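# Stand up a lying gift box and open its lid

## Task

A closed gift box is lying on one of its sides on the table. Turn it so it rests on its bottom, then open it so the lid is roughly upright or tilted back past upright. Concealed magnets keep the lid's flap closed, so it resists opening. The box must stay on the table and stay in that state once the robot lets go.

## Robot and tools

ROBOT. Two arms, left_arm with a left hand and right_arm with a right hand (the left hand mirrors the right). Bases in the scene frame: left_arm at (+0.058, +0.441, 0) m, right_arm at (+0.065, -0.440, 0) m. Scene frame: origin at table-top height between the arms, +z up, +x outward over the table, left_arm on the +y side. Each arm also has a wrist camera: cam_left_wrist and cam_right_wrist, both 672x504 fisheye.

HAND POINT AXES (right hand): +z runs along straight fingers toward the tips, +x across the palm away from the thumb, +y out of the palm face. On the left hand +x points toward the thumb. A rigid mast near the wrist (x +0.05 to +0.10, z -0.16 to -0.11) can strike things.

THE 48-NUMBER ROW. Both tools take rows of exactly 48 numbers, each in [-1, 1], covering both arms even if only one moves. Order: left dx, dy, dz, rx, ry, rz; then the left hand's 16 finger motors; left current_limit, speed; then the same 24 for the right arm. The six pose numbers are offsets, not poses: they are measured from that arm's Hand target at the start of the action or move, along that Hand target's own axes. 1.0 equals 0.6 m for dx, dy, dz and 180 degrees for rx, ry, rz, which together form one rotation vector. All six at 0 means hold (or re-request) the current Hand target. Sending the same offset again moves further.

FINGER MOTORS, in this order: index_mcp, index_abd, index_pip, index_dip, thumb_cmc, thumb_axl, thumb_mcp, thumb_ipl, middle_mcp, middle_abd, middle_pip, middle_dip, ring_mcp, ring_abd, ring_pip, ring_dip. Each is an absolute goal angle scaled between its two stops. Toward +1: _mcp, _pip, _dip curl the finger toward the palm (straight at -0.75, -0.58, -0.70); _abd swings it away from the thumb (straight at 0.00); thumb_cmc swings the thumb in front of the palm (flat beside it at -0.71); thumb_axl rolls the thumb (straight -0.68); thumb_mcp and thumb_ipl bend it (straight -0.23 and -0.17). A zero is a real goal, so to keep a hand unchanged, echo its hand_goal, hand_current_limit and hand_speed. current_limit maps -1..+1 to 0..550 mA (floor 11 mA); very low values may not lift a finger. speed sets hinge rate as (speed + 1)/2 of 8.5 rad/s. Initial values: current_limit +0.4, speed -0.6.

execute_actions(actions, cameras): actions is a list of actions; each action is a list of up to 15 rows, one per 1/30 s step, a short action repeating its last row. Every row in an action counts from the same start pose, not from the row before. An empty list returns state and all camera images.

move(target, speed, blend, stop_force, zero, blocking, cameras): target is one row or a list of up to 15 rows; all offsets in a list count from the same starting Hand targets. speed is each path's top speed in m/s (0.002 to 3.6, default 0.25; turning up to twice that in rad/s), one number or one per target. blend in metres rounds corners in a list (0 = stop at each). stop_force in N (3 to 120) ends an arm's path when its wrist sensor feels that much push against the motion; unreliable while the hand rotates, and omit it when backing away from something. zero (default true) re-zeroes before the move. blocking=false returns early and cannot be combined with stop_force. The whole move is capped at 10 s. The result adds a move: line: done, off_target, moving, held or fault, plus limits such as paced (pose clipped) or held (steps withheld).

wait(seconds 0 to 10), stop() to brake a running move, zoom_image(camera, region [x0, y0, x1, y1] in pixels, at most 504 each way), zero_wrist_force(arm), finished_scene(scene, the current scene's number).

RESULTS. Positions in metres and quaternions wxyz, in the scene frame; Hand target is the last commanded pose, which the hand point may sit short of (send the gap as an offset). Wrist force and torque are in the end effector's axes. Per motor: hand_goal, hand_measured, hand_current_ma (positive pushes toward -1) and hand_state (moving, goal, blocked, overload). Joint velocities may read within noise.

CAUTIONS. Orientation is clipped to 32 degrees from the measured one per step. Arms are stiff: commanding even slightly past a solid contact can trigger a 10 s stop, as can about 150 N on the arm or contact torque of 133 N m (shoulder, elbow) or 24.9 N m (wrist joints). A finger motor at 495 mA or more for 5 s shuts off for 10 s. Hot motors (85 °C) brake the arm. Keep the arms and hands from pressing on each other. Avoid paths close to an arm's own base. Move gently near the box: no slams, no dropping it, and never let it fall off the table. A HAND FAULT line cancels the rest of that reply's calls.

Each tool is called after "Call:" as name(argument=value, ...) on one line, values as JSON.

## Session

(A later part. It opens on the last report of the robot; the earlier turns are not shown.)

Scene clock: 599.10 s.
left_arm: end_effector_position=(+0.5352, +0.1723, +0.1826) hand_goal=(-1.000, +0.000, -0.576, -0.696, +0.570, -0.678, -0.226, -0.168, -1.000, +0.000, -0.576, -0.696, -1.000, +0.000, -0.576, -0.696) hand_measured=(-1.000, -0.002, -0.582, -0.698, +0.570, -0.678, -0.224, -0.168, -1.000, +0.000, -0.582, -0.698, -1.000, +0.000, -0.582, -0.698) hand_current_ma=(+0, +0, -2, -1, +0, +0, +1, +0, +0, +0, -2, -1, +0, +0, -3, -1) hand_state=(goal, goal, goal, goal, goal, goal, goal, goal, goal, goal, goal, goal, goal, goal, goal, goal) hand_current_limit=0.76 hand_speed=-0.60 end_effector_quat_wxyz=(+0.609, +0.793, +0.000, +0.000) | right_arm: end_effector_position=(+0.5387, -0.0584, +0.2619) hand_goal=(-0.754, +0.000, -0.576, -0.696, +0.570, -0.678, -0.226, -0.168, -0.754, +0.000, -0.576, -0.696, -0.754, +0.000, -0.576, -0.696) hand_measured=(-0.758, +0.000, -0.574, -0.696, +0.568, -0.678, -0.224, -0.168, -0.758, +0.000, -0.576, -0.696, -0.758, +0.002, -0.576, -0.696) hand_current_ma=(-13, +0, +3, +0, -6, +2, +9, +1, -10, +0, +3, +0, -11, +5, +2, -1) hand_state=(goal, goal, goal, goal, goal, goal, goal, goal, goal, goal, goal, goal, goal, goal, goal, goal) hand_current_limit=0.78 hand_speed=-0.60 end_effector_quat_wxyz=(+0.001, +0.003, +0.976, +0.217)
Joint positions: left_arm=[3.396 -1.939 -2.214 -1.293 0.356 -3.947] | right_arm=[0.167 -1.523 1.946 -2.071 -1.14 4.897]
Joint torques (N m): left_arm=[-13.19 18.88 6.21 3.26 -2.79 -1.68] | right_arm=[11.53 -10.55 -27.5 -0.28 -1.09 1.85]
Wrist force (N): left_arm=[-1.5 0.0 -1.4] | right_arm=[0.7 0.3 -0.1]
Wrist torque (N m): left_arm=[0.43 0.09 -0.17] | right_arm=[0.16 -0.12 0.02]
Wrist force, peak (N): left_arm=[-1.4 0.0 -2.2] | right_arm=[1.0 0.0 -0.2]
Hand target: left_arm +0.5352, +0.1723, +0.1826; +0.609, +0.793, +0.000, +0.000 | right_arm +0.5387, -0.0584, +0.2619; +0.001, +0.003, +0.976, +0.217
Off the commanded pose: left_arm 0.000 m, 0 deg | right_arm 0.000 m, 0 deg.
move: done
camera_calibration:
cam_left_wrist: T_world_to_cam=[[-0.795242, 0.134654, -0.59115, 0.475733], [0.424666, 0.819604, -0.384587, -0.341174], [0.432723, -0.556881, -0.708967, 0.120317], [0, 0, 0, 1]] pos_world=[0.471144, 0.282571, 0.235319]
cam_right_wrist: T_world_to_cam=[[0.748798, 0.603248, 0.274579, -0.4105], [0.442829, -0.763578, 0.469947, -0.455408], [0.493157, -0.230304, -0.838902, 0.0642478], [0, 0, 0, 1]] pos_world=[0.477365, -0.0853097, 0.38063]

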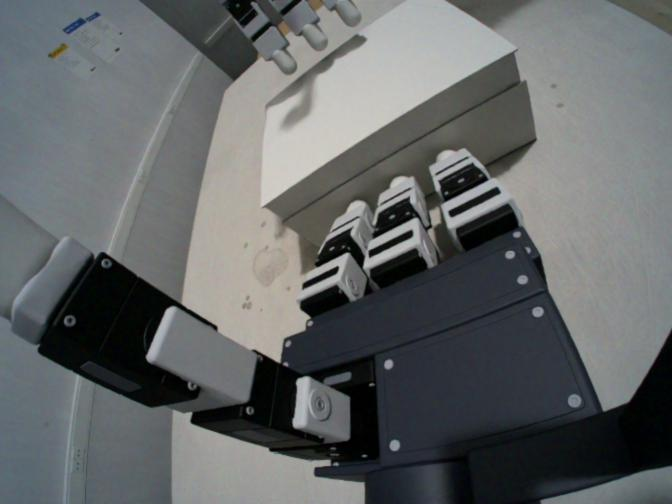

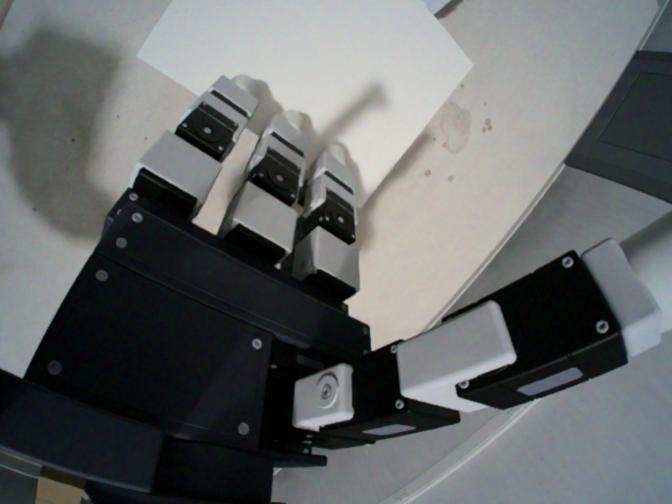

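Call:
move(target=[0,0,0,0,0,0,-1,0,-0.576,-0.696,0.571,-0.678,-0.226,-0.168,-1,0,-0.576,-0.696,-1,0,-0.576,-0.696,0.76,-0.6,0,-0.0378,-0.0176,0,0,0,-0.754,0,-0.576,-0.696,0.571,-0.678,-0.226,-0.168,-0.754,0,-0.576,-0.696,-0.754,0,-0.576,-0.696,0.78,-0.6], speed=0.05)

Call:
move(target=[0,0,0,0,0,0,-1,0,-0.576,-0.696,0.571,-0.678,-0.226,-0.168,-1,0,-0.576,-0.696,-1,0,-0.576,-0.696,0.76,-0.6,0,-0.0282,0.0604,0,0,0,-0.754,0,-0.576,-0.696,0.571,-0.678,-0.226,-0.168,-0.754,0,-0.576,-0.696,-0.754,0,-0.576,-0.696,0.78,-0.6], speed=0.012, stop_force=7, cameras=["all"])

Call:
zoom_image(camera="cam_left_wrist", region=[250, 0, 550, 240])

Scene clock: 621.07 s.
left_arm: end_effector_position=(+0.5352, +0.1723, +0.1826) hand_goal=(-1.000, +0.000, -0.576, -0.696, +0.570, -0.678, -0.226, -0.168, -1.000, +0.000, -0.576, -0.696, -1.000, +0.000, -0.576, -0.696) hand_measured=(-1.000, -0.002, -0.582, -0.698, +0.570, -0.678, -0.224, -0.168, -1.000, +0.000, -0.582, -0.698, -1.000, +0.000, -0.582, -0.698) hand_current_ma=(+0, +0, -2, -1, +0, +0, +1, +0, +0, +0, -2, -1, +0, +0, -3, -1) hand_state=(goal, goal, goal, goal, goal, goal, goal, goal, goal, goal, goal, goal, goal, goal, goal, goal) hand_current_limit=0.76 hand_speed=-0.60 end_effector_quat_wxyz=(+0.609, +0.793, +0.000, +0.000) | right_arm: end_effector_position=(+0.5386, -0.0832, +0.2618) hand_goal=(-0.754, +0.000, -0.576, -0.696, +0.570, -0.678, -0.226, -0.168, -0.754, +0.000, -0.576, -0.696, -0.754, +0.000, -0.576, -0.696) hand_measured=(-0.758, +0.000, -0.574, -0.696, +0.568, -0.678, -0.224, -0.168, -0.758, +0.000, -0.576, -0.696, -0.758, +0.002, -0.576, -0.696) hand_current_ma=(-13, +0, +3, +0, -6, +2, +9, +1, -10, +0, +3, +0, -11, +5, +2, -1) hand_state=(goal, goal, goal, goal, goal, goal, goal, goal, goal, goal, goal, goal, goal, goal, goal, goal) hand_current_limit=0.78 hand_speed=-0.60 end_effector_quat_wxyz=(+0.001, +0.003, +0.976, +0.217)
Joint positions: left_arm=[3.396 -1.939 -2.214 -1.293 0.356 -3.947] | right_arm=[0.114 -1.55 1.967 -2.041 -1.137 4.84]
Joint torques (N m): left_arm=[-13.09 20.27 6.34 3.2 -2.69 -1.56] | right_arm=[-13.51 -38.76 -15.33 -0.22 3.12 -1]
Wrist force (N): left_arm=[-1.4 0.1 -1.1] | right_arm=[0.8 0.0 -0.3]
Wrist torque (N m): left_arm=[0.40 0.09 -0.16] | right_arm=[0.13 -0.12 0.15]
Wrist force, peak (N): left_arm=[-1.6 0.2 -1.6] | right_arm=[1.0 0.2 -0.2]
Hand target: left_arm +0.5352, +0.1723, +0.1826; +0.609, +0.793, +0.000, +0.000 | right_arm +0.5386, -0.0834, +0.2618; +0.001, +0.003, +0.976, +0.217
Off the commanded pose: left_arm 0.000 m, 0 deg | right_arm 0.000 m, 0 deg.
move: done

Scene clock: 623.87 s.
left_arm: end_effector_position=(+0.5352, +0.1723, +0.1826) hand_goal=(-1.000, +0.000, -0.576, -0.696, +0.570, -0.678, -0.226, -0.168, -1.000, +0.000, -0.576, -0.696, -1.000, +0.000, -0.576, -0.696) hand_measured=(-1.000, -0.002, -0.582, -0.698, +0.570, -0.678, -0.224, -0.168, -1.000, +0.000, -0.582, -0.698, -1.000, +0.000, -0.582, -0.698) hand_current_ma=(+0, +0, -2, -1, +0, +0, +1, +0, +0, +0, -2, -1, +0, +0, -3, -1) hand_state=(goal, goal, goal, goal, goal, goal, goal, goal, goal, goal, goal, goal, goal, goal, goal, goal) hand_current_limit=0.76 hand_speed=-0.60 end_effector_quat_wxyz=(+0.609, +0.793, +0.000, +0.000) | right_arm: end_effector_position=(+0.5386, -0.0834, +0.2438) hand_goal=(-0.754, +0.000, -0.576, -0.696, +0.570, -0.678, -0.226, -0.168, -0.754, +0.000, -0.576, -0.696, -0.754, +0.000, -0.576, -0.696) hand_measured=(-0.756, +0.002, -0.574, -0.696, +0.568, -0.678, -0.224, -0.168, -0.756, +0.002, -0.576, -0.696, -0.756, +0.004, -0.576, -0.696) hand_current_ma=(-8, +4, +3, +0, -6, +2, +9, +1, -6, +5, +3, +0, -7, +9, +2, -1) hand_state=(goal, goal, goal, goal, goal, goal, goal, goal, goal, goal, goal, goal, goal, goal, goal, goal) hand_current_limit=0.78 hand_speed=-0.60 end_effector_quat_wxyz=(+0.001, +0.003, +0.976, +0.217)
Joint positions: left_arm=[3.396 -1.939 -2.214 -1.293 0.356 -3.947] | right_arm=[0.114 -1.531 1.998 -2.091 -1.137 4.839]
Joint torques (N m): left_arm=[-12.98 20.61 6.5 3.06 -2.81 -1.78] | right_arm=[1.95 -35.5 -24.26 0.58 2.23 -0.45]
Wrist force (N): left_arm=[-1.6 -0.1 -1.6] | right_arm=[0.8 0.1 -7.4]
Wrist torque (N m): left_arm=[0.44 0.10 -0.17] | right_arm=[0.69 -0.06 0.16]
Wrist force, peak (N): left_arm=[-1.6 0.3 -1.9] | right_arm=[1.5 0.8 -16.7]
Hand target: left_arm +0.5352, +0.1723, +0.1826; +0.609, +0.793, +0.000, +0.000 | right_arm +0.5386, -0.0834, +0.2438; +0.001, +0.003, +0.976, +0.217 (not the last commanded pose)
Off the commanded pose: left_arm 0.000 m, 0 deg | right_arm 0.022 m, 0 deg.
move: contact (right_arm)
camera_calibration:
cam_left_wrist: T_world_to_cam=[[-0.795242, 0.134654, -0.59115, 0.475733], [0.424666, 0.819604, -0.384587, -0.341174], [0.432723, -0.556881, -0.708967, 0.120317], [0, 0, 0, 1]] pos_world=[0.471144, 0.282571, 0.235319]
cam_right_wrist: T_world_to_cam=[[0.748795, 0.603207, 0.274676, -0.390277], [0.44275, -0.763614, 0.469965, -0.465951], [0.493233, -0.230295, -0.83886, 0.0433315], [0, 0, 0, 1]] pos_world=[0.477165, -0.11041, 0.36253]

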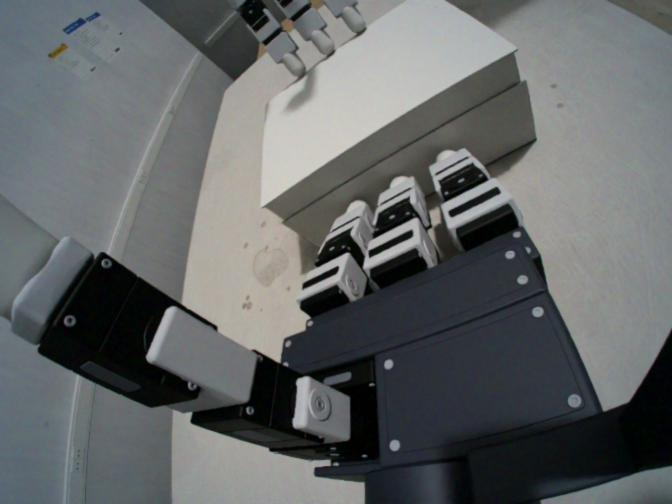

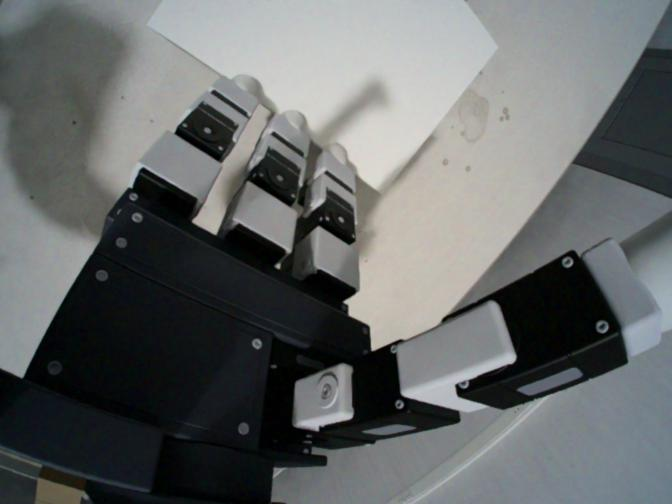

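Scaled by 1.680 from the camera's 672x504 image, which has a finer 960x720 frame.

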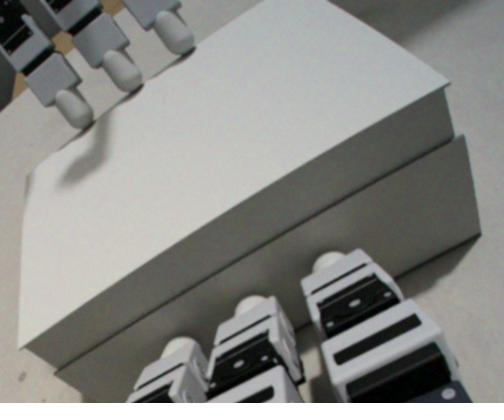

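Call:
move(target=[[0,0.0364,-0.122,0,0,0,-1,0,-0.576,-0.696,0.571,-0.678,-0.226,-0.168,-1,0,-0.576,-0.696,-1,0,-0.576,-0.696,0.76,-0.6,0.011,-0.191,-0.137,-0.278,0,0,-1,0,-0.576,-0.696,0.571,-0.678,-0.226,-0.168,-1,0,-0.576,-0.696,-1,0,-0.576,-0.696,0.78,-0.6],[0,0.0364,-0.122,0,0,0,-1,0,-0.576,-0.696,0.571,-0.678,-0.226,-0.168,-1,0,-0.576,-0.696,-1,0,-0.576,-0.696,0.76,-0.6,0.011,-0.2688,0.0298,-0.278,0,0,-1,0,-0.576,-0.696,0.571,-0.678,-0.226,-0.168,-1,0,-0.576,-0.696,-1,0,-0.576,-0.696,0.78,-0.6]], speed=0.15, cameras=["all"])

Call:
zoom_image(camera="cam_left_wrist", region=[200, 0, 560, 260])

Scene clock: 707.50 s.
left_arm: end_effector_position=(+0.5352, +0.2374, +0.2227) hand_goal=(-1.000, +0.000, -0.576, -0.696, +0.570, -0.678, -0.226, -0.168, -1.000, +0.000, -0.576, -0.696, -1.000, +0.000, -0.576, -0.696) hand_measured=(-1.000, -0.002, -0.582, -0.698, +0.570, -0.678, -0.224, -0.168, -1.000, +0.000, -0.582, -0.698, -1.000, +0.000, -0.582, -0.698) hand_current_ma=(+0, +0, -2, -1, +0, +0, +1, +0, +0, +0, -2, -1, +0, +0, -2, -1) hand_state=(goal, goal, goal, goal, goal, goal, goal, goal, goal, goal, goal, goal, goal, goal, goal, goal) hand_current_limit=0.76 hand_speed=-0.60 end_effector_quat_wxyz=(+0.609, +0.793, +0.000, +0.000) | right_arm: end_effector_position=(+0.5310, -0.2219, +0.1595) hand_goal=(-1.000, +0.000, -0.576, -0.696, +0.570, -0.678, -0.226, -0.168, -1.000, +0.000, -0.576, -0.696, -1.000, +0.000, -0.576, -0.696) hand_measured=(-1.000, -0.004, -0.576, -0.694, +0.568, -0.678, -0.224, -0.168, -1.000, -0.004, -0.576, -0.694, -1.000, -0.002, -0.576, -0.694) hand_current_ma=(+0, -8, +2, +7, -6, +2, +9, +1, +0, -8, +2, +7, +0, -7, +2, +7) hand_state=(goal, goal, goal, goal, goal, goal, goal, goal, goal, goal, goal, goal, goal, goal, goal, goal) hand_current_limit=0.78 hand_speed=-0.60 end_effector_quat_wxyz=(+0.002, +0.003, +0.793, +0.609) end_effector_velocity=(+0.000, +0.000, -0.001) end_effector_angular_velocity=(-0.001, -0.002, -0.001)
Joint positions: left_arm=[3.538 -1.845 -2.131 -1.689 0.463 -3.709] | right_arm=[-0.357 -1.175 2.219 -1.696 -0.438 3.747]
Joint velocities: left_arm=[within noise] | right_arm=[0 0.001 0.001 -0.005 0 0.001]
Joint torques (N m): left_arm=[13.33 30.52 23.28 -1.56 0.48 2.03] | right_arm=[10.38 -15.81 -5.96 -3.14 3.4 1.88]
Wrist force (N): left_arm=[-1.3 -0.1 -0.8] | right_arm=[1.5 1.2 0.4]
Wrist torque (N m): left_arm=[0.41 0.09 -0.23] | right_arm=[0.29 -0.25 0.14]
Wrist force, peak (N): left_arm=[-1.9 0.1 -1.8] | right_arm=[-1.3 9.6 -9.1]
Hand target: left_arm +0.5352, +0.2374, +0.2227; +0.609, +0.793, +0.000, +0.000 | right_arm +0.5310, -0.2219, +0.1594; +0.002, +0.003, +0.793, +0.609
Off the commanded pose: left_arm 0.000 m, 0 deg | right_arm 0.000 m, 0 deg.
move: done
camera_calibration:
cam_left_wrist: T_world_to_cam=[[-0.795242, 0.134654, -0.59115, 0.490672], [0.424666, 0.819604, -0.384587, -0.379108], [0.432723, -0.556881, -0.708967, 0.185], [0, 0, 0, 1]] pos_world=[0.471144, 0.347671, 0.275419]
cam_right_wrist: T_world_to_cam=[[0.745806, 0.174928, 0.642786, -0.430028], [0.442065, -0.851797, -0.281107, -0.428082], [0.49835, 0.493804, -0.712604, 0.082263], [0, 0, 0, 1]] pos_world=[0.468961, -0.330037, 0.2147]

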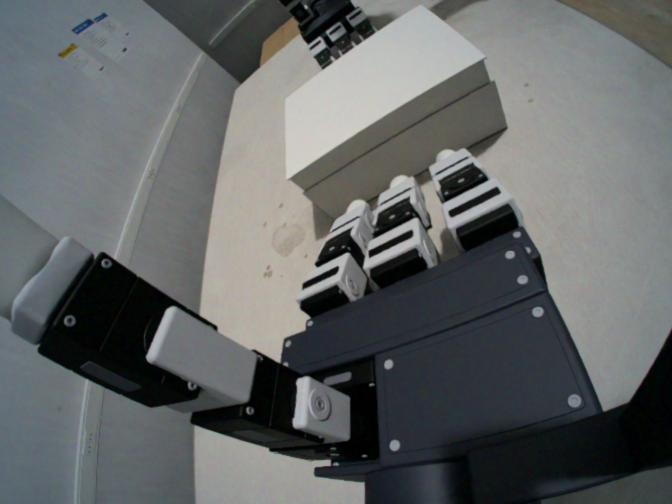

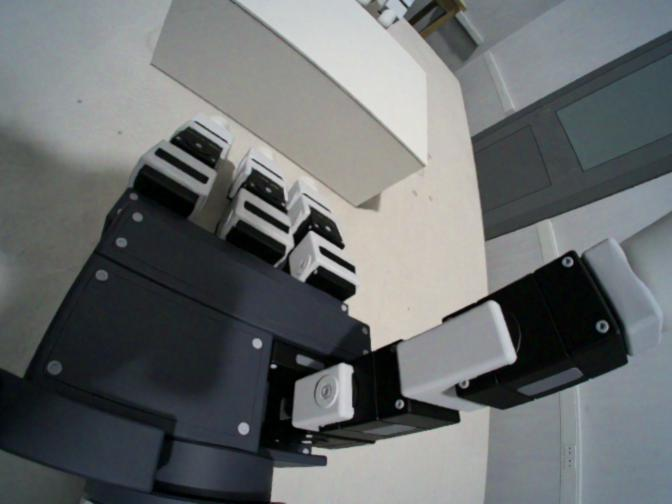

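Scaled by 1.400 from the camera's 672x504 image, which has a finer 960x720 frame.

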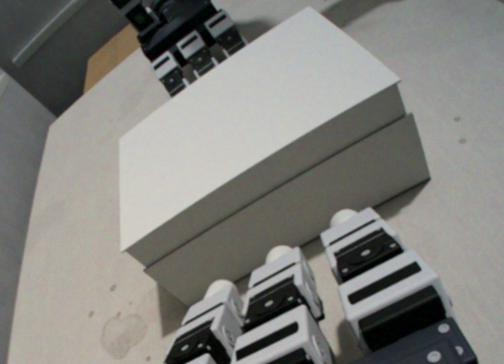

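Call:
move(target=[0,0,0,0,0,0,-1,0,-0.576,-0.696,0.571,-0.678,-0.226,-0.168,-1,0,-0.576,-0.696,-1,0,-0.576,-0.696,0.76,-0.6,0,0.0358,0.1336,0,0,0,-1,0,-0.576,-0.696,0.571,-0.678,-0.226,-0.168,-1,0,-0.576,-0.696,-1,0,-0.576,-0.696,0.78,-0.6], speed=0.05, cameras=["all"])

Call:
zoom_image(camera="cam_right_wrist", region=[120, 0, 460, 240])

Scene clock: 723.03 s.
left_arm: end_effector_position=(+0.5352, +0.2374, +0.2227) hand_goal=(-1.000, +0.000, -0.576, -0.696, +0.570, -0.678, -0.226, -0.168, -1.000, +0.000, -0.576, -0.696, -1.000, +0.000, -0.576, -0.696) hand_measured=(-1.000, -0.002, -0.582, -0.698, +0.570, -0.678, -0.224, -0.168, -1.000, +0.000, -0.582, -0.698, -1.000, +0.000, -0.582, -0.698) hand_current_ma=(+0, +0, -2, -1, +0, +0, +1, +0, +0, +0, -2, -1, +0, +0, -2, -1) hand_state=(goal, goal, goal, goal, goal, goal, goal, goal, goal, goal, goal, goal, goal, goal, goal, goal) hand_current_limit=0.76 hand_speed=-0.60 end_effector_quat_wxyz=(+0.609, +0.793, +0.000, +0.000) | right_arm: end_effector_position=(+0.5315, -0.1390, +0.1595) hand_goal=(-1.000, +0.000, -0.576, -0.696, +0.570, -0.678, -0.226, -0.168, -1.000, +0.000, -0.576, -0.696, -1.000, +0.000, -0.576, -0.696) hand_measured=(-1.000, -0.004, -0.576, -0.694, +0.568, -0.678, -0.224, -0.168, -1.000, -0.002, -0.576, -0.694, -1.000, +0.002, -0.574, -0.694) hand_current_ma=(+0, -8, -2, +5, -6, +2, +9, +1, +0, -3, +0, +6, +0, +5, +7, +5) hand_state=(goal, goal, goal, goal, goal, goal, goal, goal, goal, goal, goal, goal, goal, goal, goal, goal) hand_current_limit=0.78 hand_speed=-0.60 end_effector_quat_wxyz=(+0.002, +0.003, +0.793, +0.609)
Joint positions: left_arm=[3.538 -1.845 -2.131 -1.689 0.463 -3.709] | right_arm=[-0.168 -1.132 2.282 -2.163 -0.308 4.133]
Joint torques (N m): left_arm=[13.2 23.77 24.2 -1.5 0.39 1.7] | right_arm=[11.96 -16 -4.22 -3.95 3.73 1.78]
Wrist force (N): left_arm=[-1.1 0.0 -0.7] | right_arm=[2.1 2.0 -0.1]
Wrist torque (N m): left_arm=[0.40 0.07 -0.21] | right_arm=[0.25 -0.19 0.26]
Wrist force, peak (N): left_arm=[-1.4 -0.3 -0.7] | right_arm=[2.3 2.4 -0.7]
Hand target: left_arm +0.5352, +0.2374, +0.2227; +0.609, +0.793, +0.000, +0.000 | right_arm +0.5316, -0.1389, +0.1595; +0.002, +0.003, +0.793, +0.609
Off the commanded pose: left_arm 0.000 m, 0 deg | right_arm 0.000 m, 0 deg.
move: done
camera_calibration:
cam_left_wrist: T_world_to_cam=[[-0.795242, 0.134654, -0.59115, 0.490672], [0.424666, 0.819604, -0.384587, -0.379108], [0.432723, -0.556881, -0.708967, 0.185], [0, 0, 0, 1]] pos_world=[0.471144, 0.347671, 0.275419]
cam_right_wrist: T_world_to_cam=[[0.745779, 0.175034, 0.642789, -0.444938], [0.442248, -0.851673, -0.281193, -0.357771], [0.498227, 0.49398, -0.712568, 0.0411211], [0, 0, 0, 1]] pos_world=[0.469561, -0.247137, 0.2147]

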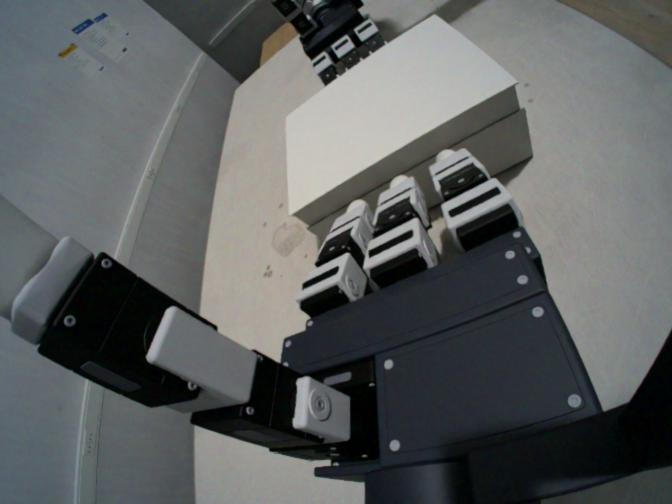

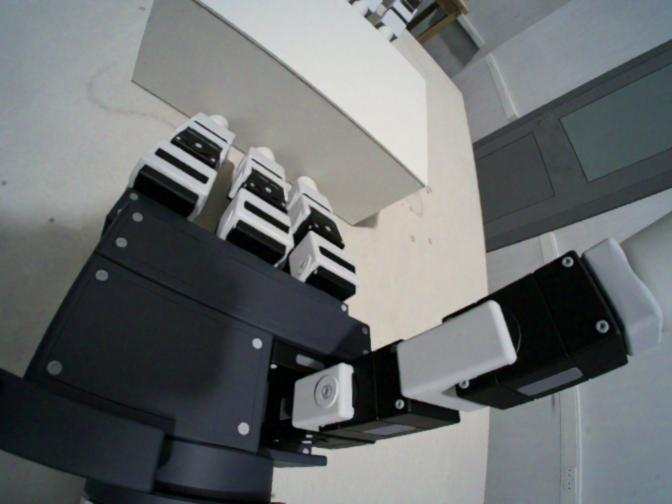

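Scaled by 1.482 from the camera's 672x504 image, which has a finer 960x720 frame.

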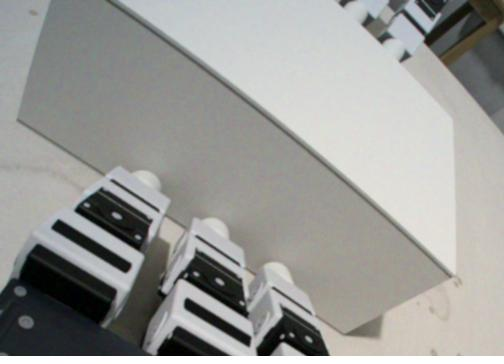

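Call:
zoom_image(camera="cam_left_wrist", region=[470, 60, 560, 180])

Call:
zoom_image(camera="cam_left_wrist", region=[270, 100, 380, 250])

Call:
zoom_image(camera="cam_right_wrist", region=[370, 120, 470, 230])

Scaled by 4.200 from the camera's 672x504 image, which has a finer 960x720 frame.

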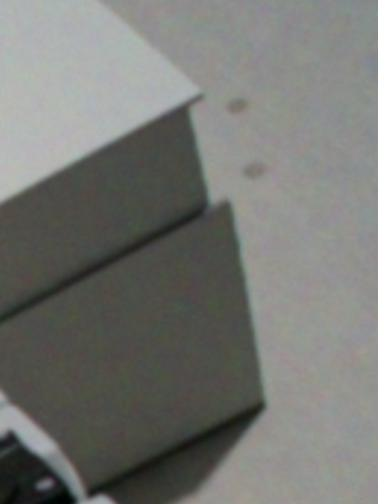

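Scaled by 3.360 from the camera's 672x504 image, which has a finer 960x720 frame.

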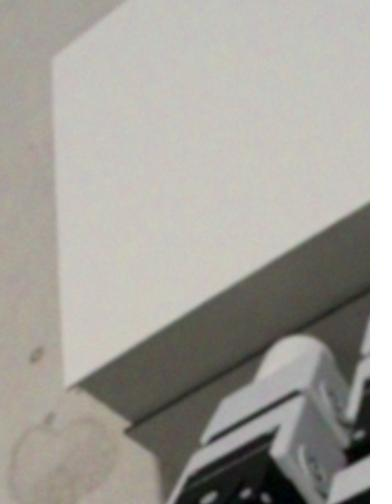

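Scaled by 4.582 from the camera's 672x504 image, which has a finer 960x720 frame.

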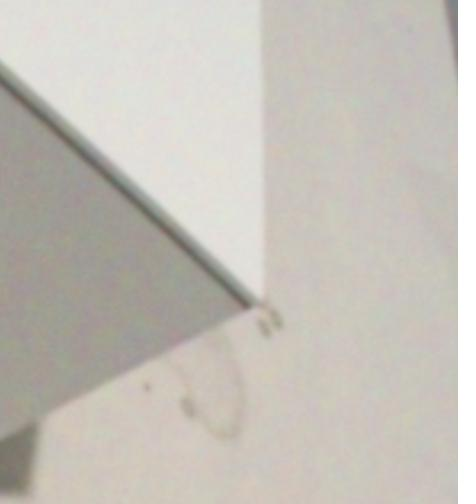

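Call:
move(target=[0,0.0093,0.0665,0,0,0,-1,0,-0.576,-0.696,0.571,-0.678,-0.226,-0.168,-1,0,-0.576,-0.696,-1,0,-0.576,-0.696,0.76,-0.6,0,0,0,0,0,0,-1,0,-0.576,-0.696,0.571,-0.678,-0.226,-0.168,-1,0,-0.576,-0.696,-1,0,-0.576,-0.696,0.78,-0.6], speed=0.012, stop_force=4, cameras=["all"])

Call:
zoom_image(camera="cam_left_wrist", region=[270, 0, 560, 240])

Scene clock: 746.90 s.
left_arm: end_effector_position=(+0.5352, +0.2206, +0.2206) hand_goal=(-1.000, +0.000, -0.576, -0.696, +0.570, -0.678, -0.226, -0.168, -1.000, +0.000, -0.576, -0.696, -1.000, +0.000, -0.576, -0.696) hand_measured=(-1.000, -0.002, -0.582, -0.698, +0.570, -0.678, -0.224, -0.168, -1.000, +0.000, -0.582, -0.698, -1.000, +0.000, -0.582, -0.698) hand_current_ma=(+0, +0, -2, -1, +0, +0, +1, +0, +0, +0, -2, -1, +0, +0, -3, -1) hand_state=(goal, goal, goal, goal, goal, goal, goal, goal, goal, goal, goal, goal, goal, goal, goal, goal) hand_current_limit=0.76 hand_speed=-0.60 end_effector_quat_wxyz=(+0.609, +0.793, +0.000, +0.000) | right_arm: end_effector_position=(+0.5316, -0.1389, +0.1595) hand_goal=(-1.000, +0.000, -0.576, -0.696, +0.570, -0.678, -0.226, -0.168, -1.000, +0.000, -0.576, -0.696, -1.000, +0.000, -0.576, -0.696) hand_measured=(-1.000, -0.002, -0.578, -0.694, +0.568, -0.678, -0.224, -0.168, -1.000, -0.002, -0.578, -0.694, -1.000, +0.002, -0.576, -0.694) hand_current_ma=(+0, -8, -5, +4, -6, +2, +9, +1, +0, -3, -4, +5, +0, +5, +2, +5) hand_state=(goal, goal, goal, goal, goal, goal, goal, goal, goal, goal, goal, goal, goal, goal, goal, goal) hand_current_limit=0.78 hand_speed=-0.60 end_effector_quat_wxyz=(+0.002, +0.003, +0.793, +0.609)
Joint positions: left_arm=[3.502 -1.846 -2.147 -1.627 0.434 -3.759] | right_arm=[-0.168 -1.132 2.282 -2.163 -0.308 4.133]
Joint torques (N m): left_arm=[11.97 25.59 23.25 -1.48 0.31 2] | right_arm=[10.92 -16.12 -4.87 -2.24 2.49 1.86]
Wrist force (N): left_arm=[-1.0 0.5 -3.6] | right_arm=[1.9 2.3 -4.4]
Wrist torque (N m): left_arm=[0.72 -0.12 -0.23] | right_arm=[0.61 -0.02 0.26]
Wrist force, peak (N): left_arm=[-1.0 2.0 -12.0] | right_arm=[2.2 3.2 -7.3]
Hand target: left_arm +0.5352, +0.2206, +0.2206; +0.609, +0.793, +0.000, +0.000 (not the last commanded pose) | right_arm +0.5316, -0.1389, +0.1595; +0.002, +0.003, +0.793, +0.609
Off the commanded pose: left_arm 0.023 m, 0 deg | right_arm 0.000 m, 0 deg.
move: contact (left_arm)
camera_calibration:
cam_left_wrist: T_world_to_cam=[[-0.795256, 0.134719, -0.591116, 0.491669], [0.424747, 0.81953, -0.384656, -0.366141], [0.432617, -0.556975, -0.708958, 0.174233], [0, 0, 0, 1]] pos_world=[0.471144, 0.33087, 0.273319]
cam_right_wrist: T_world_to_cam=[[0.745784, 0.174942, 0.642807, -0.445032], [0.442128, -0.85175, -0.281149, -0.357714], [0.498326, 0.493879, -0.712569, 0.041121], [0, 0, 0, 1]] pos_world=[0.469561, -0.247137, 0.2148]

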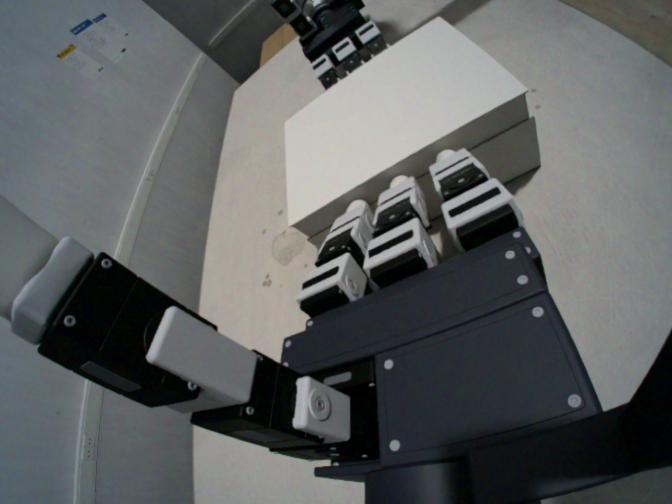

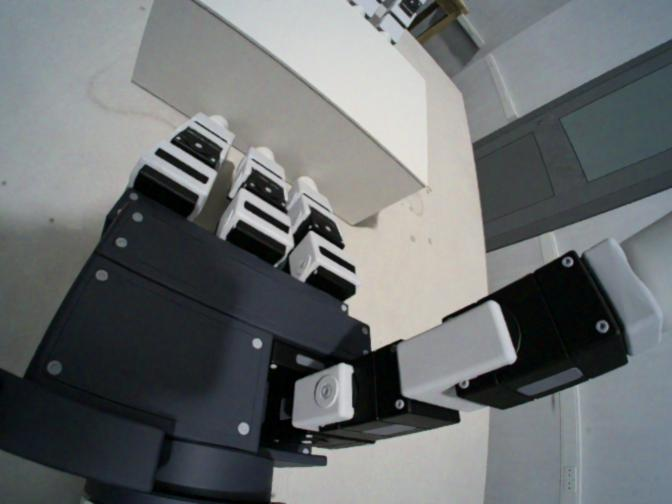

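Scaled by 1.738 from the camera's 672x504 image, which has a finer 960x720 frame.

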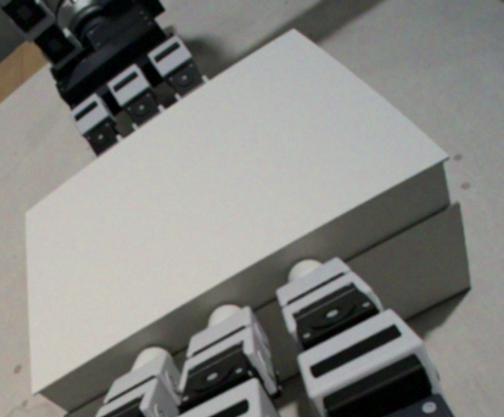

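Call:
move(target=[0,0.0619,0.0185,0,0,0,-1,0,-0.576,-0.696,0.571,-0.678,-0.226,-0.168,-1,0,-0.576,-0.696,-1,0,-0.576,-0.696,0.76,-0.6,0,0,0,0,0,0,-1,0,-0.576,-0.696,0.571,-0.678,-0.226,-0.168,-1,0,-0.576,-0.696,-1,0,-0.576,-0.696,0.78,-0.6], speed=0.02, cameras=["all"])

Call:
zoom_image(camera="cam_left_wrist", region=[270, 0, 560, 240])

Scene clock: 765.20 s.
left_arm: end_effector_position=(+0.5352, +0.2004, +0.2534) hand_goal=(-1.000, +0.000, -0.576, -0.696, +0.570, -0.678, -0.226, -0.168, -1.000, +0.000, -0.576, -0.696, -1.000, +0.000, -0.576, -0.696) hand_measured=(-1.002, +0.004, -0.676, -0.752, +0.570, -0.678, -0.224, -0.168, -1.002, +0.004, -0.684, -0.746, -1.002, +0.004, -0.684, -0.748) hand_current_ma=(+0, +1, -236, -95, +0, +0, +1, +0, +0, +1, -264, -78, +0, +1, -266, -82) hand_state=(goal, goal, blocked, blocked, goal, goal, goal, goal, goal, goal, blocked, blocked, goal, goal, blocked, blocked) hand_current_limit=0.76 hand_speed=-0.60 end_effector_quat_wxyz=(+0.609, +0.793, +0.000, +0.000) end_effector_velocity=(-0.001, -0.003, +0.001) end_effector_angular_velocity=(+0.000, +0.000, -0.003) | right_arm: end_effector_position=(+0.5316, -0.1390, +0.1595) hand_goal=(-1.000, +0.000, -0.576, -0.696, +0.570, -0.678, -0.226, -0.168, -1.000, +0.000, -0.576, -0.696, -1.000, +0.000, -0.576, -0.696) hand_measured=(-1.000, +0.004, -0.594, -0.694, +0.568, -0.678, -0.224, -0.168, -1.000, +0.006, -0.594, -0.694, -1.000, +0.008, -0.596, -0.686) hand_current_ma=(-1, +9, -67, +4, -6, +2, +9, +1, -1, +15, -66, +8, -1, +23, -73, +32) hand_state=(goal, goal, goal, goal, goal, goal, goal, goal, goal, goal, goal, goal, goal, goal, goal, goal) hand_current_limit=0.78 hand_speed=-0.60 end_effector_quat_wxyz=(+0.002, +0.003, +0.793, +0.609)
Joint positions: left_arm=[3.458 -1.777 -2.136 -1.644 0.4 -3.828] | right_arm=[-0.168 -1.132 2.282 -2.163 -0.308 4.133]
Joint velocities: left_arm=[-0.005 0.003 0 0 -0.002 -0.004] | right_arm=[within noise]
Joint torques (N m): left_arm=[-51.38 17.72 2.81 -4.62 -2.45 -1.54] | right_arm=[24.27 -15.83 -2.94 0.47 0.28 1.51]
Wrist force (N): left_arm=[-2.3 15.5 -87.7] | right_arm=[2.8 21.5 -90.3]
Wrist torque (N m): left_arm=[10.23 -2.37 -0.79] | right_arm=[8.62 2.47 0.88]
Wrist force, peak (N): left_arm=[-2.3 15.5 -87.7] | right_arm=[2.8 21.5 -90.3]
Hand target: left_arm +0.5352, +0.2002, +0.2536; +0.609, +0.793, +0.000, +0.000 | right_arm +0.5316, -0.1389, +0.1595; +0.002, +0.003, +0.793, +0.609
Off the commanded pose: left_arm 0.000 m, 0 deg | right_arm 0.000 m, 0 deg.
move: done
camera_calibration:
cam_left_wrist: T_world_to_cam=[[-0.795231, 0.134686, -0.591158, 0.51379], [0.424763, 0.819509, -0.384683, -0.336963], [0.432648, -0.557014, -0.708909, 0.186219], [0, 0, 0, 1]] pos_world=[0.471144, 0.31067, 0.306119]
cam_right_wrist: T_world_to_cam=[[0.745784, 0.174942, 0.642807, -0.445032], [0.442128, -0.85175, -0.281149, -0.357714], [0.498326, 0.493879, -0.712569, 0.041121], [0, 0, 0, 1]] pos_world=[0.469561, -0.247137, 0.2148]

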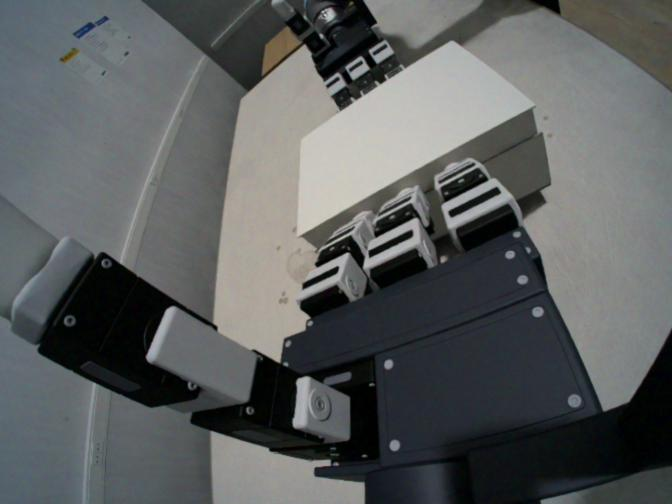

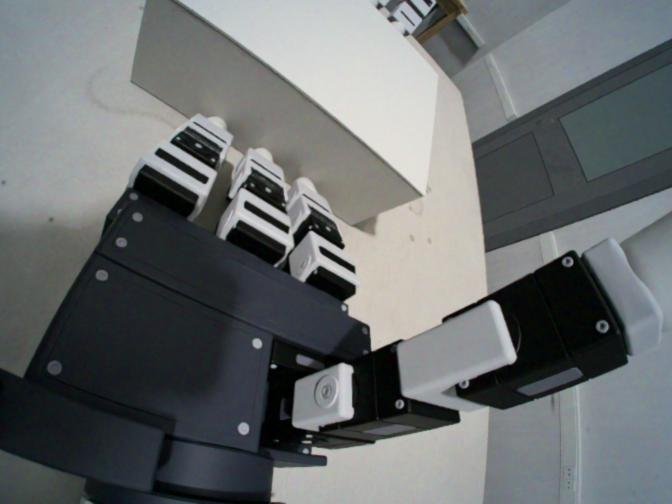

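Scaled by 1.738 from the camera's 672x504 image, which has a finer 960x720 frame.

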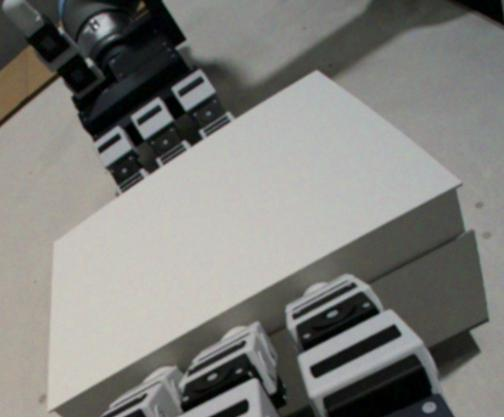

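Call:
move(target=[0,-0.0043,-0.0161,0,0,0,-1,0,-0.576,-0.696,0.571,-0.678,-0.226,-0.168,-1,0,-0.576,-0.696,-1,0,-0.576,-0.696,0.76,-0.6,0,0,0,0,0,0,-1,0,-0.576,-0.696,0.571,-0.678,-0.226,-0.168,-1,0,-0.576,-0.696,-1,0,-0.576,-0.696,0.78,-0.6], speed=0.02, cameras=["all"])

Call:
zoom_image(camera="cam_left_wrist", region=[270, 0, 560, 240])

Scene clock: 786.17 s.
left_arm: end_effector_position=(+0.5352, +0.2101, +0.2536) hand_goal=(-1.000, +0.000, -0.576, -0.696, +0.570, -0.678, -0.226, -0.168, -1.000, +0.000, -0.576, -0.696, -1.000, +0.000, -0.576, -0.696) hand_measured=(-1.000, -0.002, -0.588, -0.704, +0.570, -0.678, -0.224, -0.168, -1.000, +0.000, -0.594, -0.706, -1.000, +0.000, -0.598, -0.708) hand_current_ma=(+0, +0, -9, -4, +0, +0, +1, +0, +0, +0, -14, -5, +0, +0, -20, -8) hand_state=(goal, goal, goal, goal, goal, goal, goal, goal, goal, goal, goal, goal, goal, goal, blocked, goal) hand_current_limit=0.76 hand_speed=-0.60 end_effector_quat_wxyz=(+0.609, +0.793, +0.000, +0.000) | right_arm: end_effector_position=(+0.5315, -0.1389, +0.1595) hand_goal=(-1.000, +0.000, -0.576, -0.696, +0.570, -0.678, -0.226, -0.168, -1.000, +0.000, -0.576, -0.696, -1.000, +0.000, -0.576, -0.696) hand_measured=(-1.000, +0.000, -0.582, -0.694, +0.568, -0.678, -0.224, -0.168, -1.000, +0.002, -0.582, -0.694, -1.000, +0.004, -0.580, -0.694) hand_current_ma=(-1, -1, -21, +7, -6, +2, +9, +1, -1, +3, -19, +7, -1, +9, -12, +9) hand_state=(goal, goal, goal, goal, goal, goal, goal, goal, goal, goal, goal, goal, goal, goal, goal, goal) hand_current_limit=0.78 hand_speed=-0.60 end_effector_quat_wxyz=(+0.002, +0.003, +0.793, +0.609)
Joint positions: left_arm=[3.479 -1.778 -2.126 -1.684 0.416 -3.793] | right_arm=[-0.168 -1.132 2.282 -2.163 -0.308 4.133]
Joint torques (N m): left_arm=[12.69 16 24.99 -1.52 0.24 1.97] | right_arm=[-11.47 -16.88 -16.95 0.08 0.16 1.18]
Wrist force (N): left_arm=[-1.5 -1.3 -1.7] | right_arm=[1.4 1.2 0.7]
Wrist torque (N m): left_arm=[0.61 0.11 -0.18] | right_arm=[0.22 -0.21 0.15]
Wrist force, peak (N): left_arm=[-2.1 15.5 -87.9] | right_arm=[2.6 21.4 -91.0]
Hand target: left_arm +0.5352, +0.2102, +0.2536; +0.609, +0.793, +0.000, +0.000 | right_arm +0.5316, -0.1389, +0.1595; +0.002, +0.003, +0.793, +0.609
Off the commanded pose: left_arm 0.000 m, 0 deg | right_arm 0.000 m, 0 deg.
move: done
camera_calibration:
cam_left_wrist: T_world_to_cam=[[-0.795256, 0.134719, -0.591116, 0.51259], [0.424747, 0.81953, -0.384656, -0.344842], [0.432617, -0.556975, -0.708958, 0.191781], [0, 0, 0, 1]] pos_world=[0.471144, 0.32037, 0.306319]
cam_right_wrist: T_world_to_cam=[[0.745839, 0.17512, 0.642696, -0.444943], [0.442272, -0.851661, -0.281192, -0.357694], [0.498117, 0.49397, -0.712652, 0.041139], [0, 0, 0, 1]] pos_world=[0.469561, -0.247037, 0.2147]

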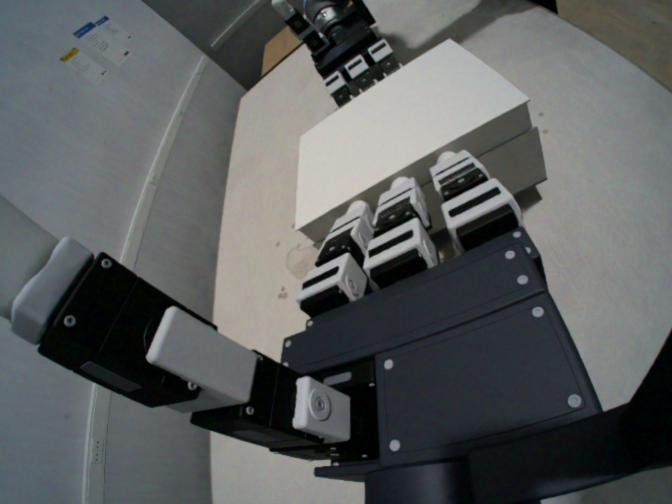

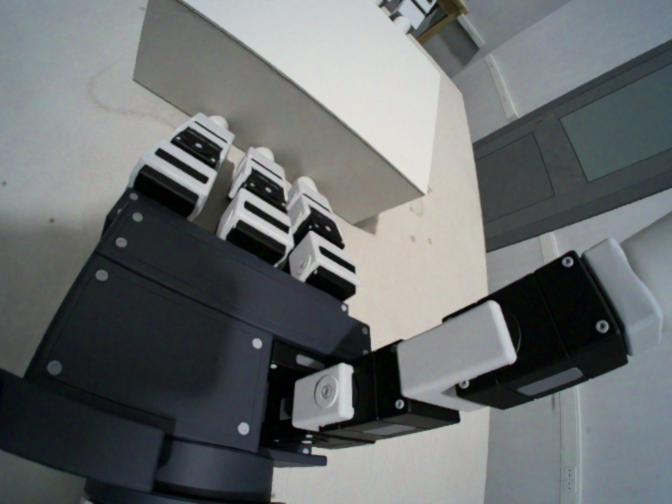

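Scaled by 1.738 from the camera's 672x504 image, which has a finer 960x720 frame.

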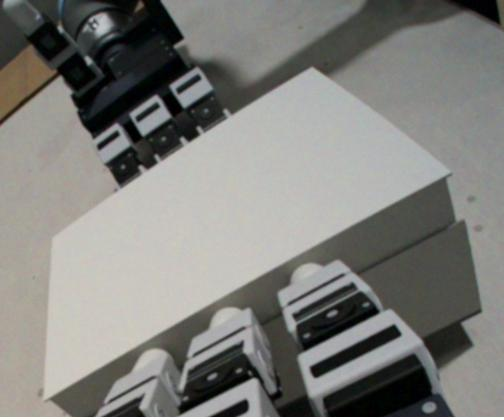

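Call:
move(target=[[0,0.0668,0.0292,0,0,0,-1,0,-0.576,-0.696,0.571,-0.678,-0.226,-0.168,-1,0,-0.576,-0.696,-1,0,-0.576,-0.696,0.76,-0.6,0,0,0,0,0,0,-1,0,-0.576,-0.696,0.571,-0.678,-0.226,-0.168,-1,0,-0.576,-0.696,-1,0,-0.576,-0.696,0.78,-0.6],[0,0.1224,0.0633,0,0,0,-1,0,-0.576,-0.696,0.571,-0.678,-0.226,-0.168,-1,0,-0.576,-0.696,-1,0,-0.576,-0.696,0.76,-0.6,0,0,0,0,0,0,-1,0,-0.576,-0.696,0.571,-0.678,-0.226,-0.168,-1,0,-0.576,-0.696,-1,0,-0.576,-0.696,0.78,-0.6]], speed=0.02, blend=[0.005,0], cameras=["all"])

Call:
zoom_image(camera="cam_left_wrist", region=[270, 0, 560, 240])

Scene clock: 811.40 s.
left_arm: end_effector_position=(+0.5352, +0.1546, +0.3147) hand_goal=(-1.000, +0.000, -0.576, -0.696, +0.570, -0.678, -0.226, -0.168, -1.000, +0.000, -0.576, -0.696, -1.000, +0.000, -0.576, -0.696) hand_measured=(-0.970, +0.002, -0.550, -0.678, +0.570, -0.678, -0.224, -0.168, -0.970, +0.004, -0.550, -0.680, -0.976, +0.004, -0.548, -0.676) hand_current_ma=(+36, +1, +27, +16, +0, +0, +1, +0, +36, +1, +26, +12, +26, +1, +29, +17) hand_state=(blocked, goal, blocked, goal, goal, goal, goal, goal, blocked, goal, blocked, goal, blocked, goal, blocked, goal) hand_current_limit=0.76 hand_speed=-0.60 end_effector_quat_wxyz=(+0.609, +0.793, +0.000, +0.000) | right_arm: end_effector_position=(+0.5315, -0.1389, +0.1595) hand_goal=(-1.000, +0.000, -0.576, -0.696, +0.570, -0.678, -0.226, -0.168, -1.000, +0.000, -0.576, -0.696, -1.000, +0.000, -0.576, -0.696) hand_measured=(-1.000, -0.002, -0.610, -0.712, +0.568, -0.678, -0.224, -0.168, -1.000, +0.000, -0.610, -0.712, -1.000, +0.002, -0.610, -0.710) hand_current_ma=(-1, -3, -133, -61, -6, +2, +9, +1, -1, +0, -130, -62, -1, +6, -138, -50) hand_state=(goal, goal, blocked, goal, goal, goal, goal, goal, goal, goal, blocked, goal, goal, goal, blocked, goal) hand_current_limit=0.78 hand_speed=-0.60 end_effector_quat_wxyz=(+0.002, +0.003, +0.793, +0.609)
Joint positions: left_arm=[3.356 -1.669 -2.109 -1.582 0.331 -4.038] | right_arm=[-0.168 -1.132 2.282 -2.163 -0.308 4.133]
Joint torques (N m): left_arm=[-15.77 25.06 11.35 3.36 -2.01 -1.68] | right_arm=[10.93 -20.7 -7.15 0.18 2.03 1]
Wrist force (N): left_arm=[-1.8 5.3 -8.6] | right_arm=[1.2 -5.5 -6.4]
Wrist torque (N m): left_arm=[0.83 -0.41 -0.39] | right_arm=[1.66 0.03 0.00]
Wrist force, peak (N): left_arm=[-2.1 19.1 -56.3] | right_arm=[2.5 17.2 -80.1]
Hand target: left_arm +0.5351, +0.1545, +0.3147; +0.609, +0.793, +0.000, +0.000 | right_arm +0.5316, -0.1389, +0.1595; +0.002, +0.003, +0.793, +0.609
Off the commanded pose: left_arm 0.000 m, 0 deg | right_arm 0.000 m, 0 deg.
move: done
camera_calibration:
cam_left_wrist: T_world_to_cam=[[-0.795156, 0.13472, -0.59125, 0.556187], [0.424821, 0.819519, -0.384598, -0.27591], [0.432728, -0.556991, -0.708878, 0.204108], [0, 0, 0, 1]] pos_world=[0.471144, 0.26487, 0.367419]
cam_right_wrist: T_world_to_cam=[[0.745787, 0.175043, 0.642776, -0.444937], [0.442207, -0.851714, -0.281133, -0.357774], [0.498251, 0.493906, -0.712603, 0.0410988], [0, 0, 0, 1]] pos_world=[0.469561, -0.247137, 0.2147]

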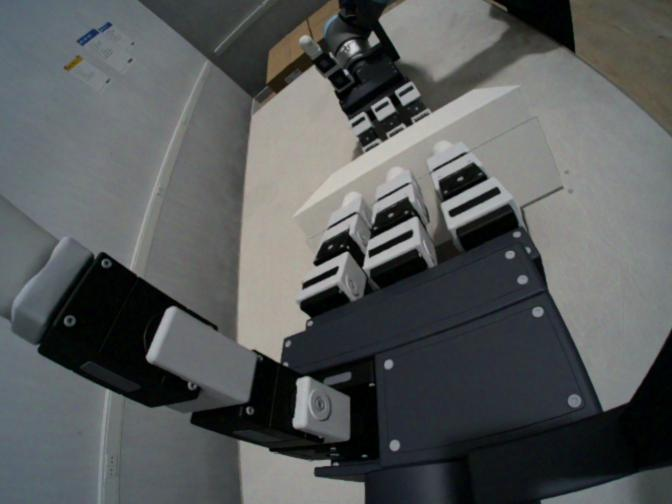

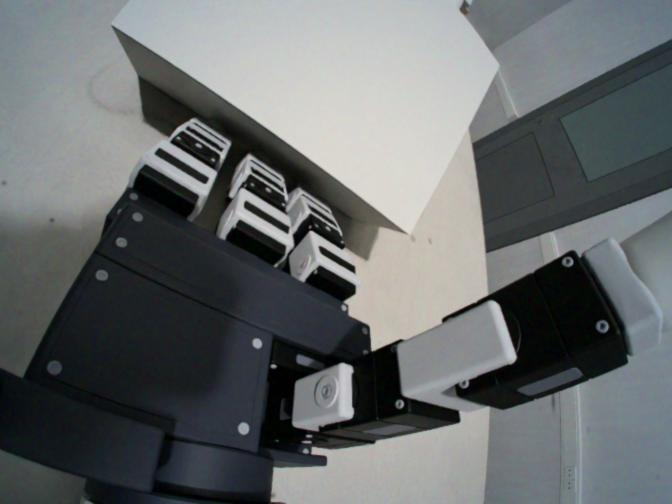

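Scaled by 1.738 from the camera's 672x504 image, which has a finer 960x720 frame.

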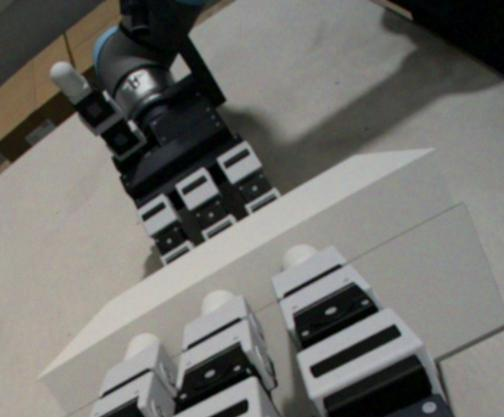

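Call:
move(target=[[0,0,0,0,0,0,-1,0,-0.576,-0.696,0.571,-0.678,-0.226,-0.168,-1,0,-0.576,-0.696,-1,0,-0.576,-0.696,0.76,-0.6,0,-0.0056,-0.0209,0,0,0,-1,0,-0.576,-0.696,0.571,-0.678,-0.226,-0.168,-1,0,-0.576,-0.696,-1,0,-0.576,-0.696,0.78,-0.6],[0,0.0488,0.043,0,0,0,-1,0,-0.576,-0.696,0.571,-0.678,-0.226,-0.168,-1,0,-0.576,-0.696,-1,0,-0.576,-0.696,0.76,-0.6,0,-0.0086,-0.0322,0,0,0,-1,0,-0.576,-0.696,0.571,-0.678,-0.226,-0.168,-1,0,-0.576,-0.696,-1,0,-0.576,-0.696,0.78,-0.6]], speed=0.02, blend=[0.005,0], cameras=["all"])

Call:
zoom_image(camera="cam_left_wrist", region=[270, 50, 560, 260])

Scene clock: 844.00 s.
left_arm: end_effector_position=(+0.5351, +0.1221, +0.3363) hand_goal=(-1.000, +0.000, -0.576, -0.696, +0.570, -0.678, -0.226, -0.168, -1.000, +0.000, -0.576, -0.696, -1.000, +0.000, -0.576, -0.696) hand_measured=(-1.000, +0.002, -0.578, -0.696, +0.570, -0.678, -0.224, -0.168, -1.000, +0.004, -0.580, -0.696, -1.000, +0.004, -0.582, -0.698) hand_current_ma=(+0, +0, +0, +0, +0, +0, +1, +0, +0, +1, -1, +0, +0, +1, -3, +0) hand_state=(goal, goal, goal, goal, goal, goal, goal, goal, goal, goal, goal, goal, goal, goal, goal, goal) hand_current_limit=0.76 hand_speed=-0.60 end_effector_quat_wxyz=(+0.609, +0.793, +0.000, +0.000) | right_arm: end_effector_position=(+0.5314, -0.1589, +0.1595) hand_goal=(-1.000, +0.000, -0.576, -0.696, +0.570, -0.678, -0.226, -0.168, -1.000, +0.000, -0.576, -0.696, -1.000, +0.000, -0.576, -0.696) hand_measured=(-1.000, -0.002, -0.594, -0.706, +0.568, -0.678, -0.224, -0.168, -1.000, +0.000, -0.596, -0.708, -1.000, +0.002, -0.598, -0.708) hand_current_ma=(-1, -4, -70, -36, -6, +2, +9, +1, -1, -1, -73, -42, -1, +5, -81, -41) hand_state=(goal, goal, goal, goal, goal, goal, goal, goal, goal, goal, goal, goal, goal, goal, blocked, goal) hand_current_limit=0.78 hand_speed=-0.60 end_effector_quat_wxyz=(+0.002, +0.003, +0.793, +0.609)
Joint positions: left_arm=[3.283 -1.648 -2.116 -1.402 0.292 -4.241] | right_arm=[-0.214 -1.152 2.268 -2.016 -0.335 4.014]
Joint torques (N m): left_arm=[-12.84 27.48 13.47 3.94 -3.37 -1.88] | right_arm=[-13.21 -45.8 -17.5 0.71 0.2 -0.81]
Wrist force (N): left_arm=[-1.5 -0.2 -1.6] | right_arm=[1.4 -2.0 0.4]
Wrist torque (N m): left_arm=[0.57 0.08 -0.11] | right_arm=[0.52 -0.26 0.18]
Wrist force, peak (N): left_arm=[-1.9 6.2 -9.1] | right_arm=[1.3 -5.6 -6.9]
Hand target: left_arm +0.5351, +0.1220, +0.3363; +0.609, +0.793, +0.000, +0.000 | right_arm +0.5314, -0.1589, +0.1595; +0.002, +0.003, +0.793, +0.609
Off the commanded pose: left_arm 0.000 m, 0 deg | right_arm 0.000 m, 0 deg.
move: done
camera_calibration:
cam_left_wrist: T_world_to_cam=[[-0.795245, 0.134751, -0.591124, 0.573321], [0.424844, 0.819435, -0.384751, -0.240899], [0.432542, -0.557107, -0.7089, 0.201441], [0, 0, 0, 1]] pos_world=[0.471144, 0.23237, 0.389019]
cam_right_wrist: T_world_to_cam=[[0.745784, 0.174942, 0.642807, -0.441394], [0.442128, -0.85175, -0.281149, -0.374733], [0.498326, 0.493879, -0.712569, 0.0509772], [0, 0, 0, 1]] pos_world=[0.469461, -0.267137, 0.2147]

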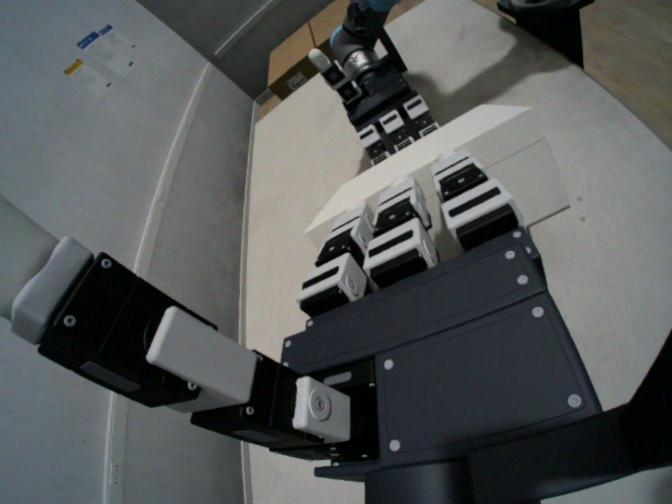

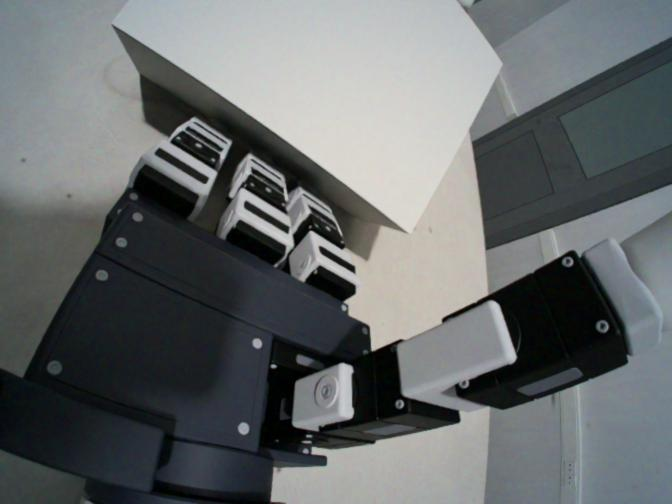

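Scaled by 1.738 from the camera's 672x504 image, which has a finer 960x720 frame.

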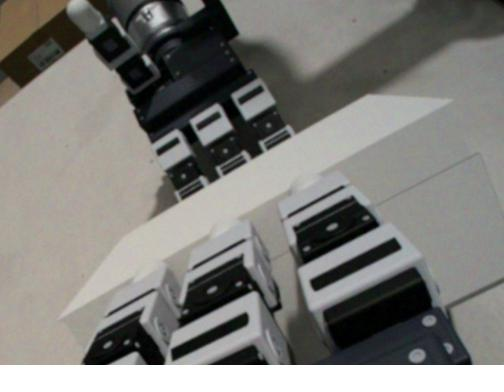

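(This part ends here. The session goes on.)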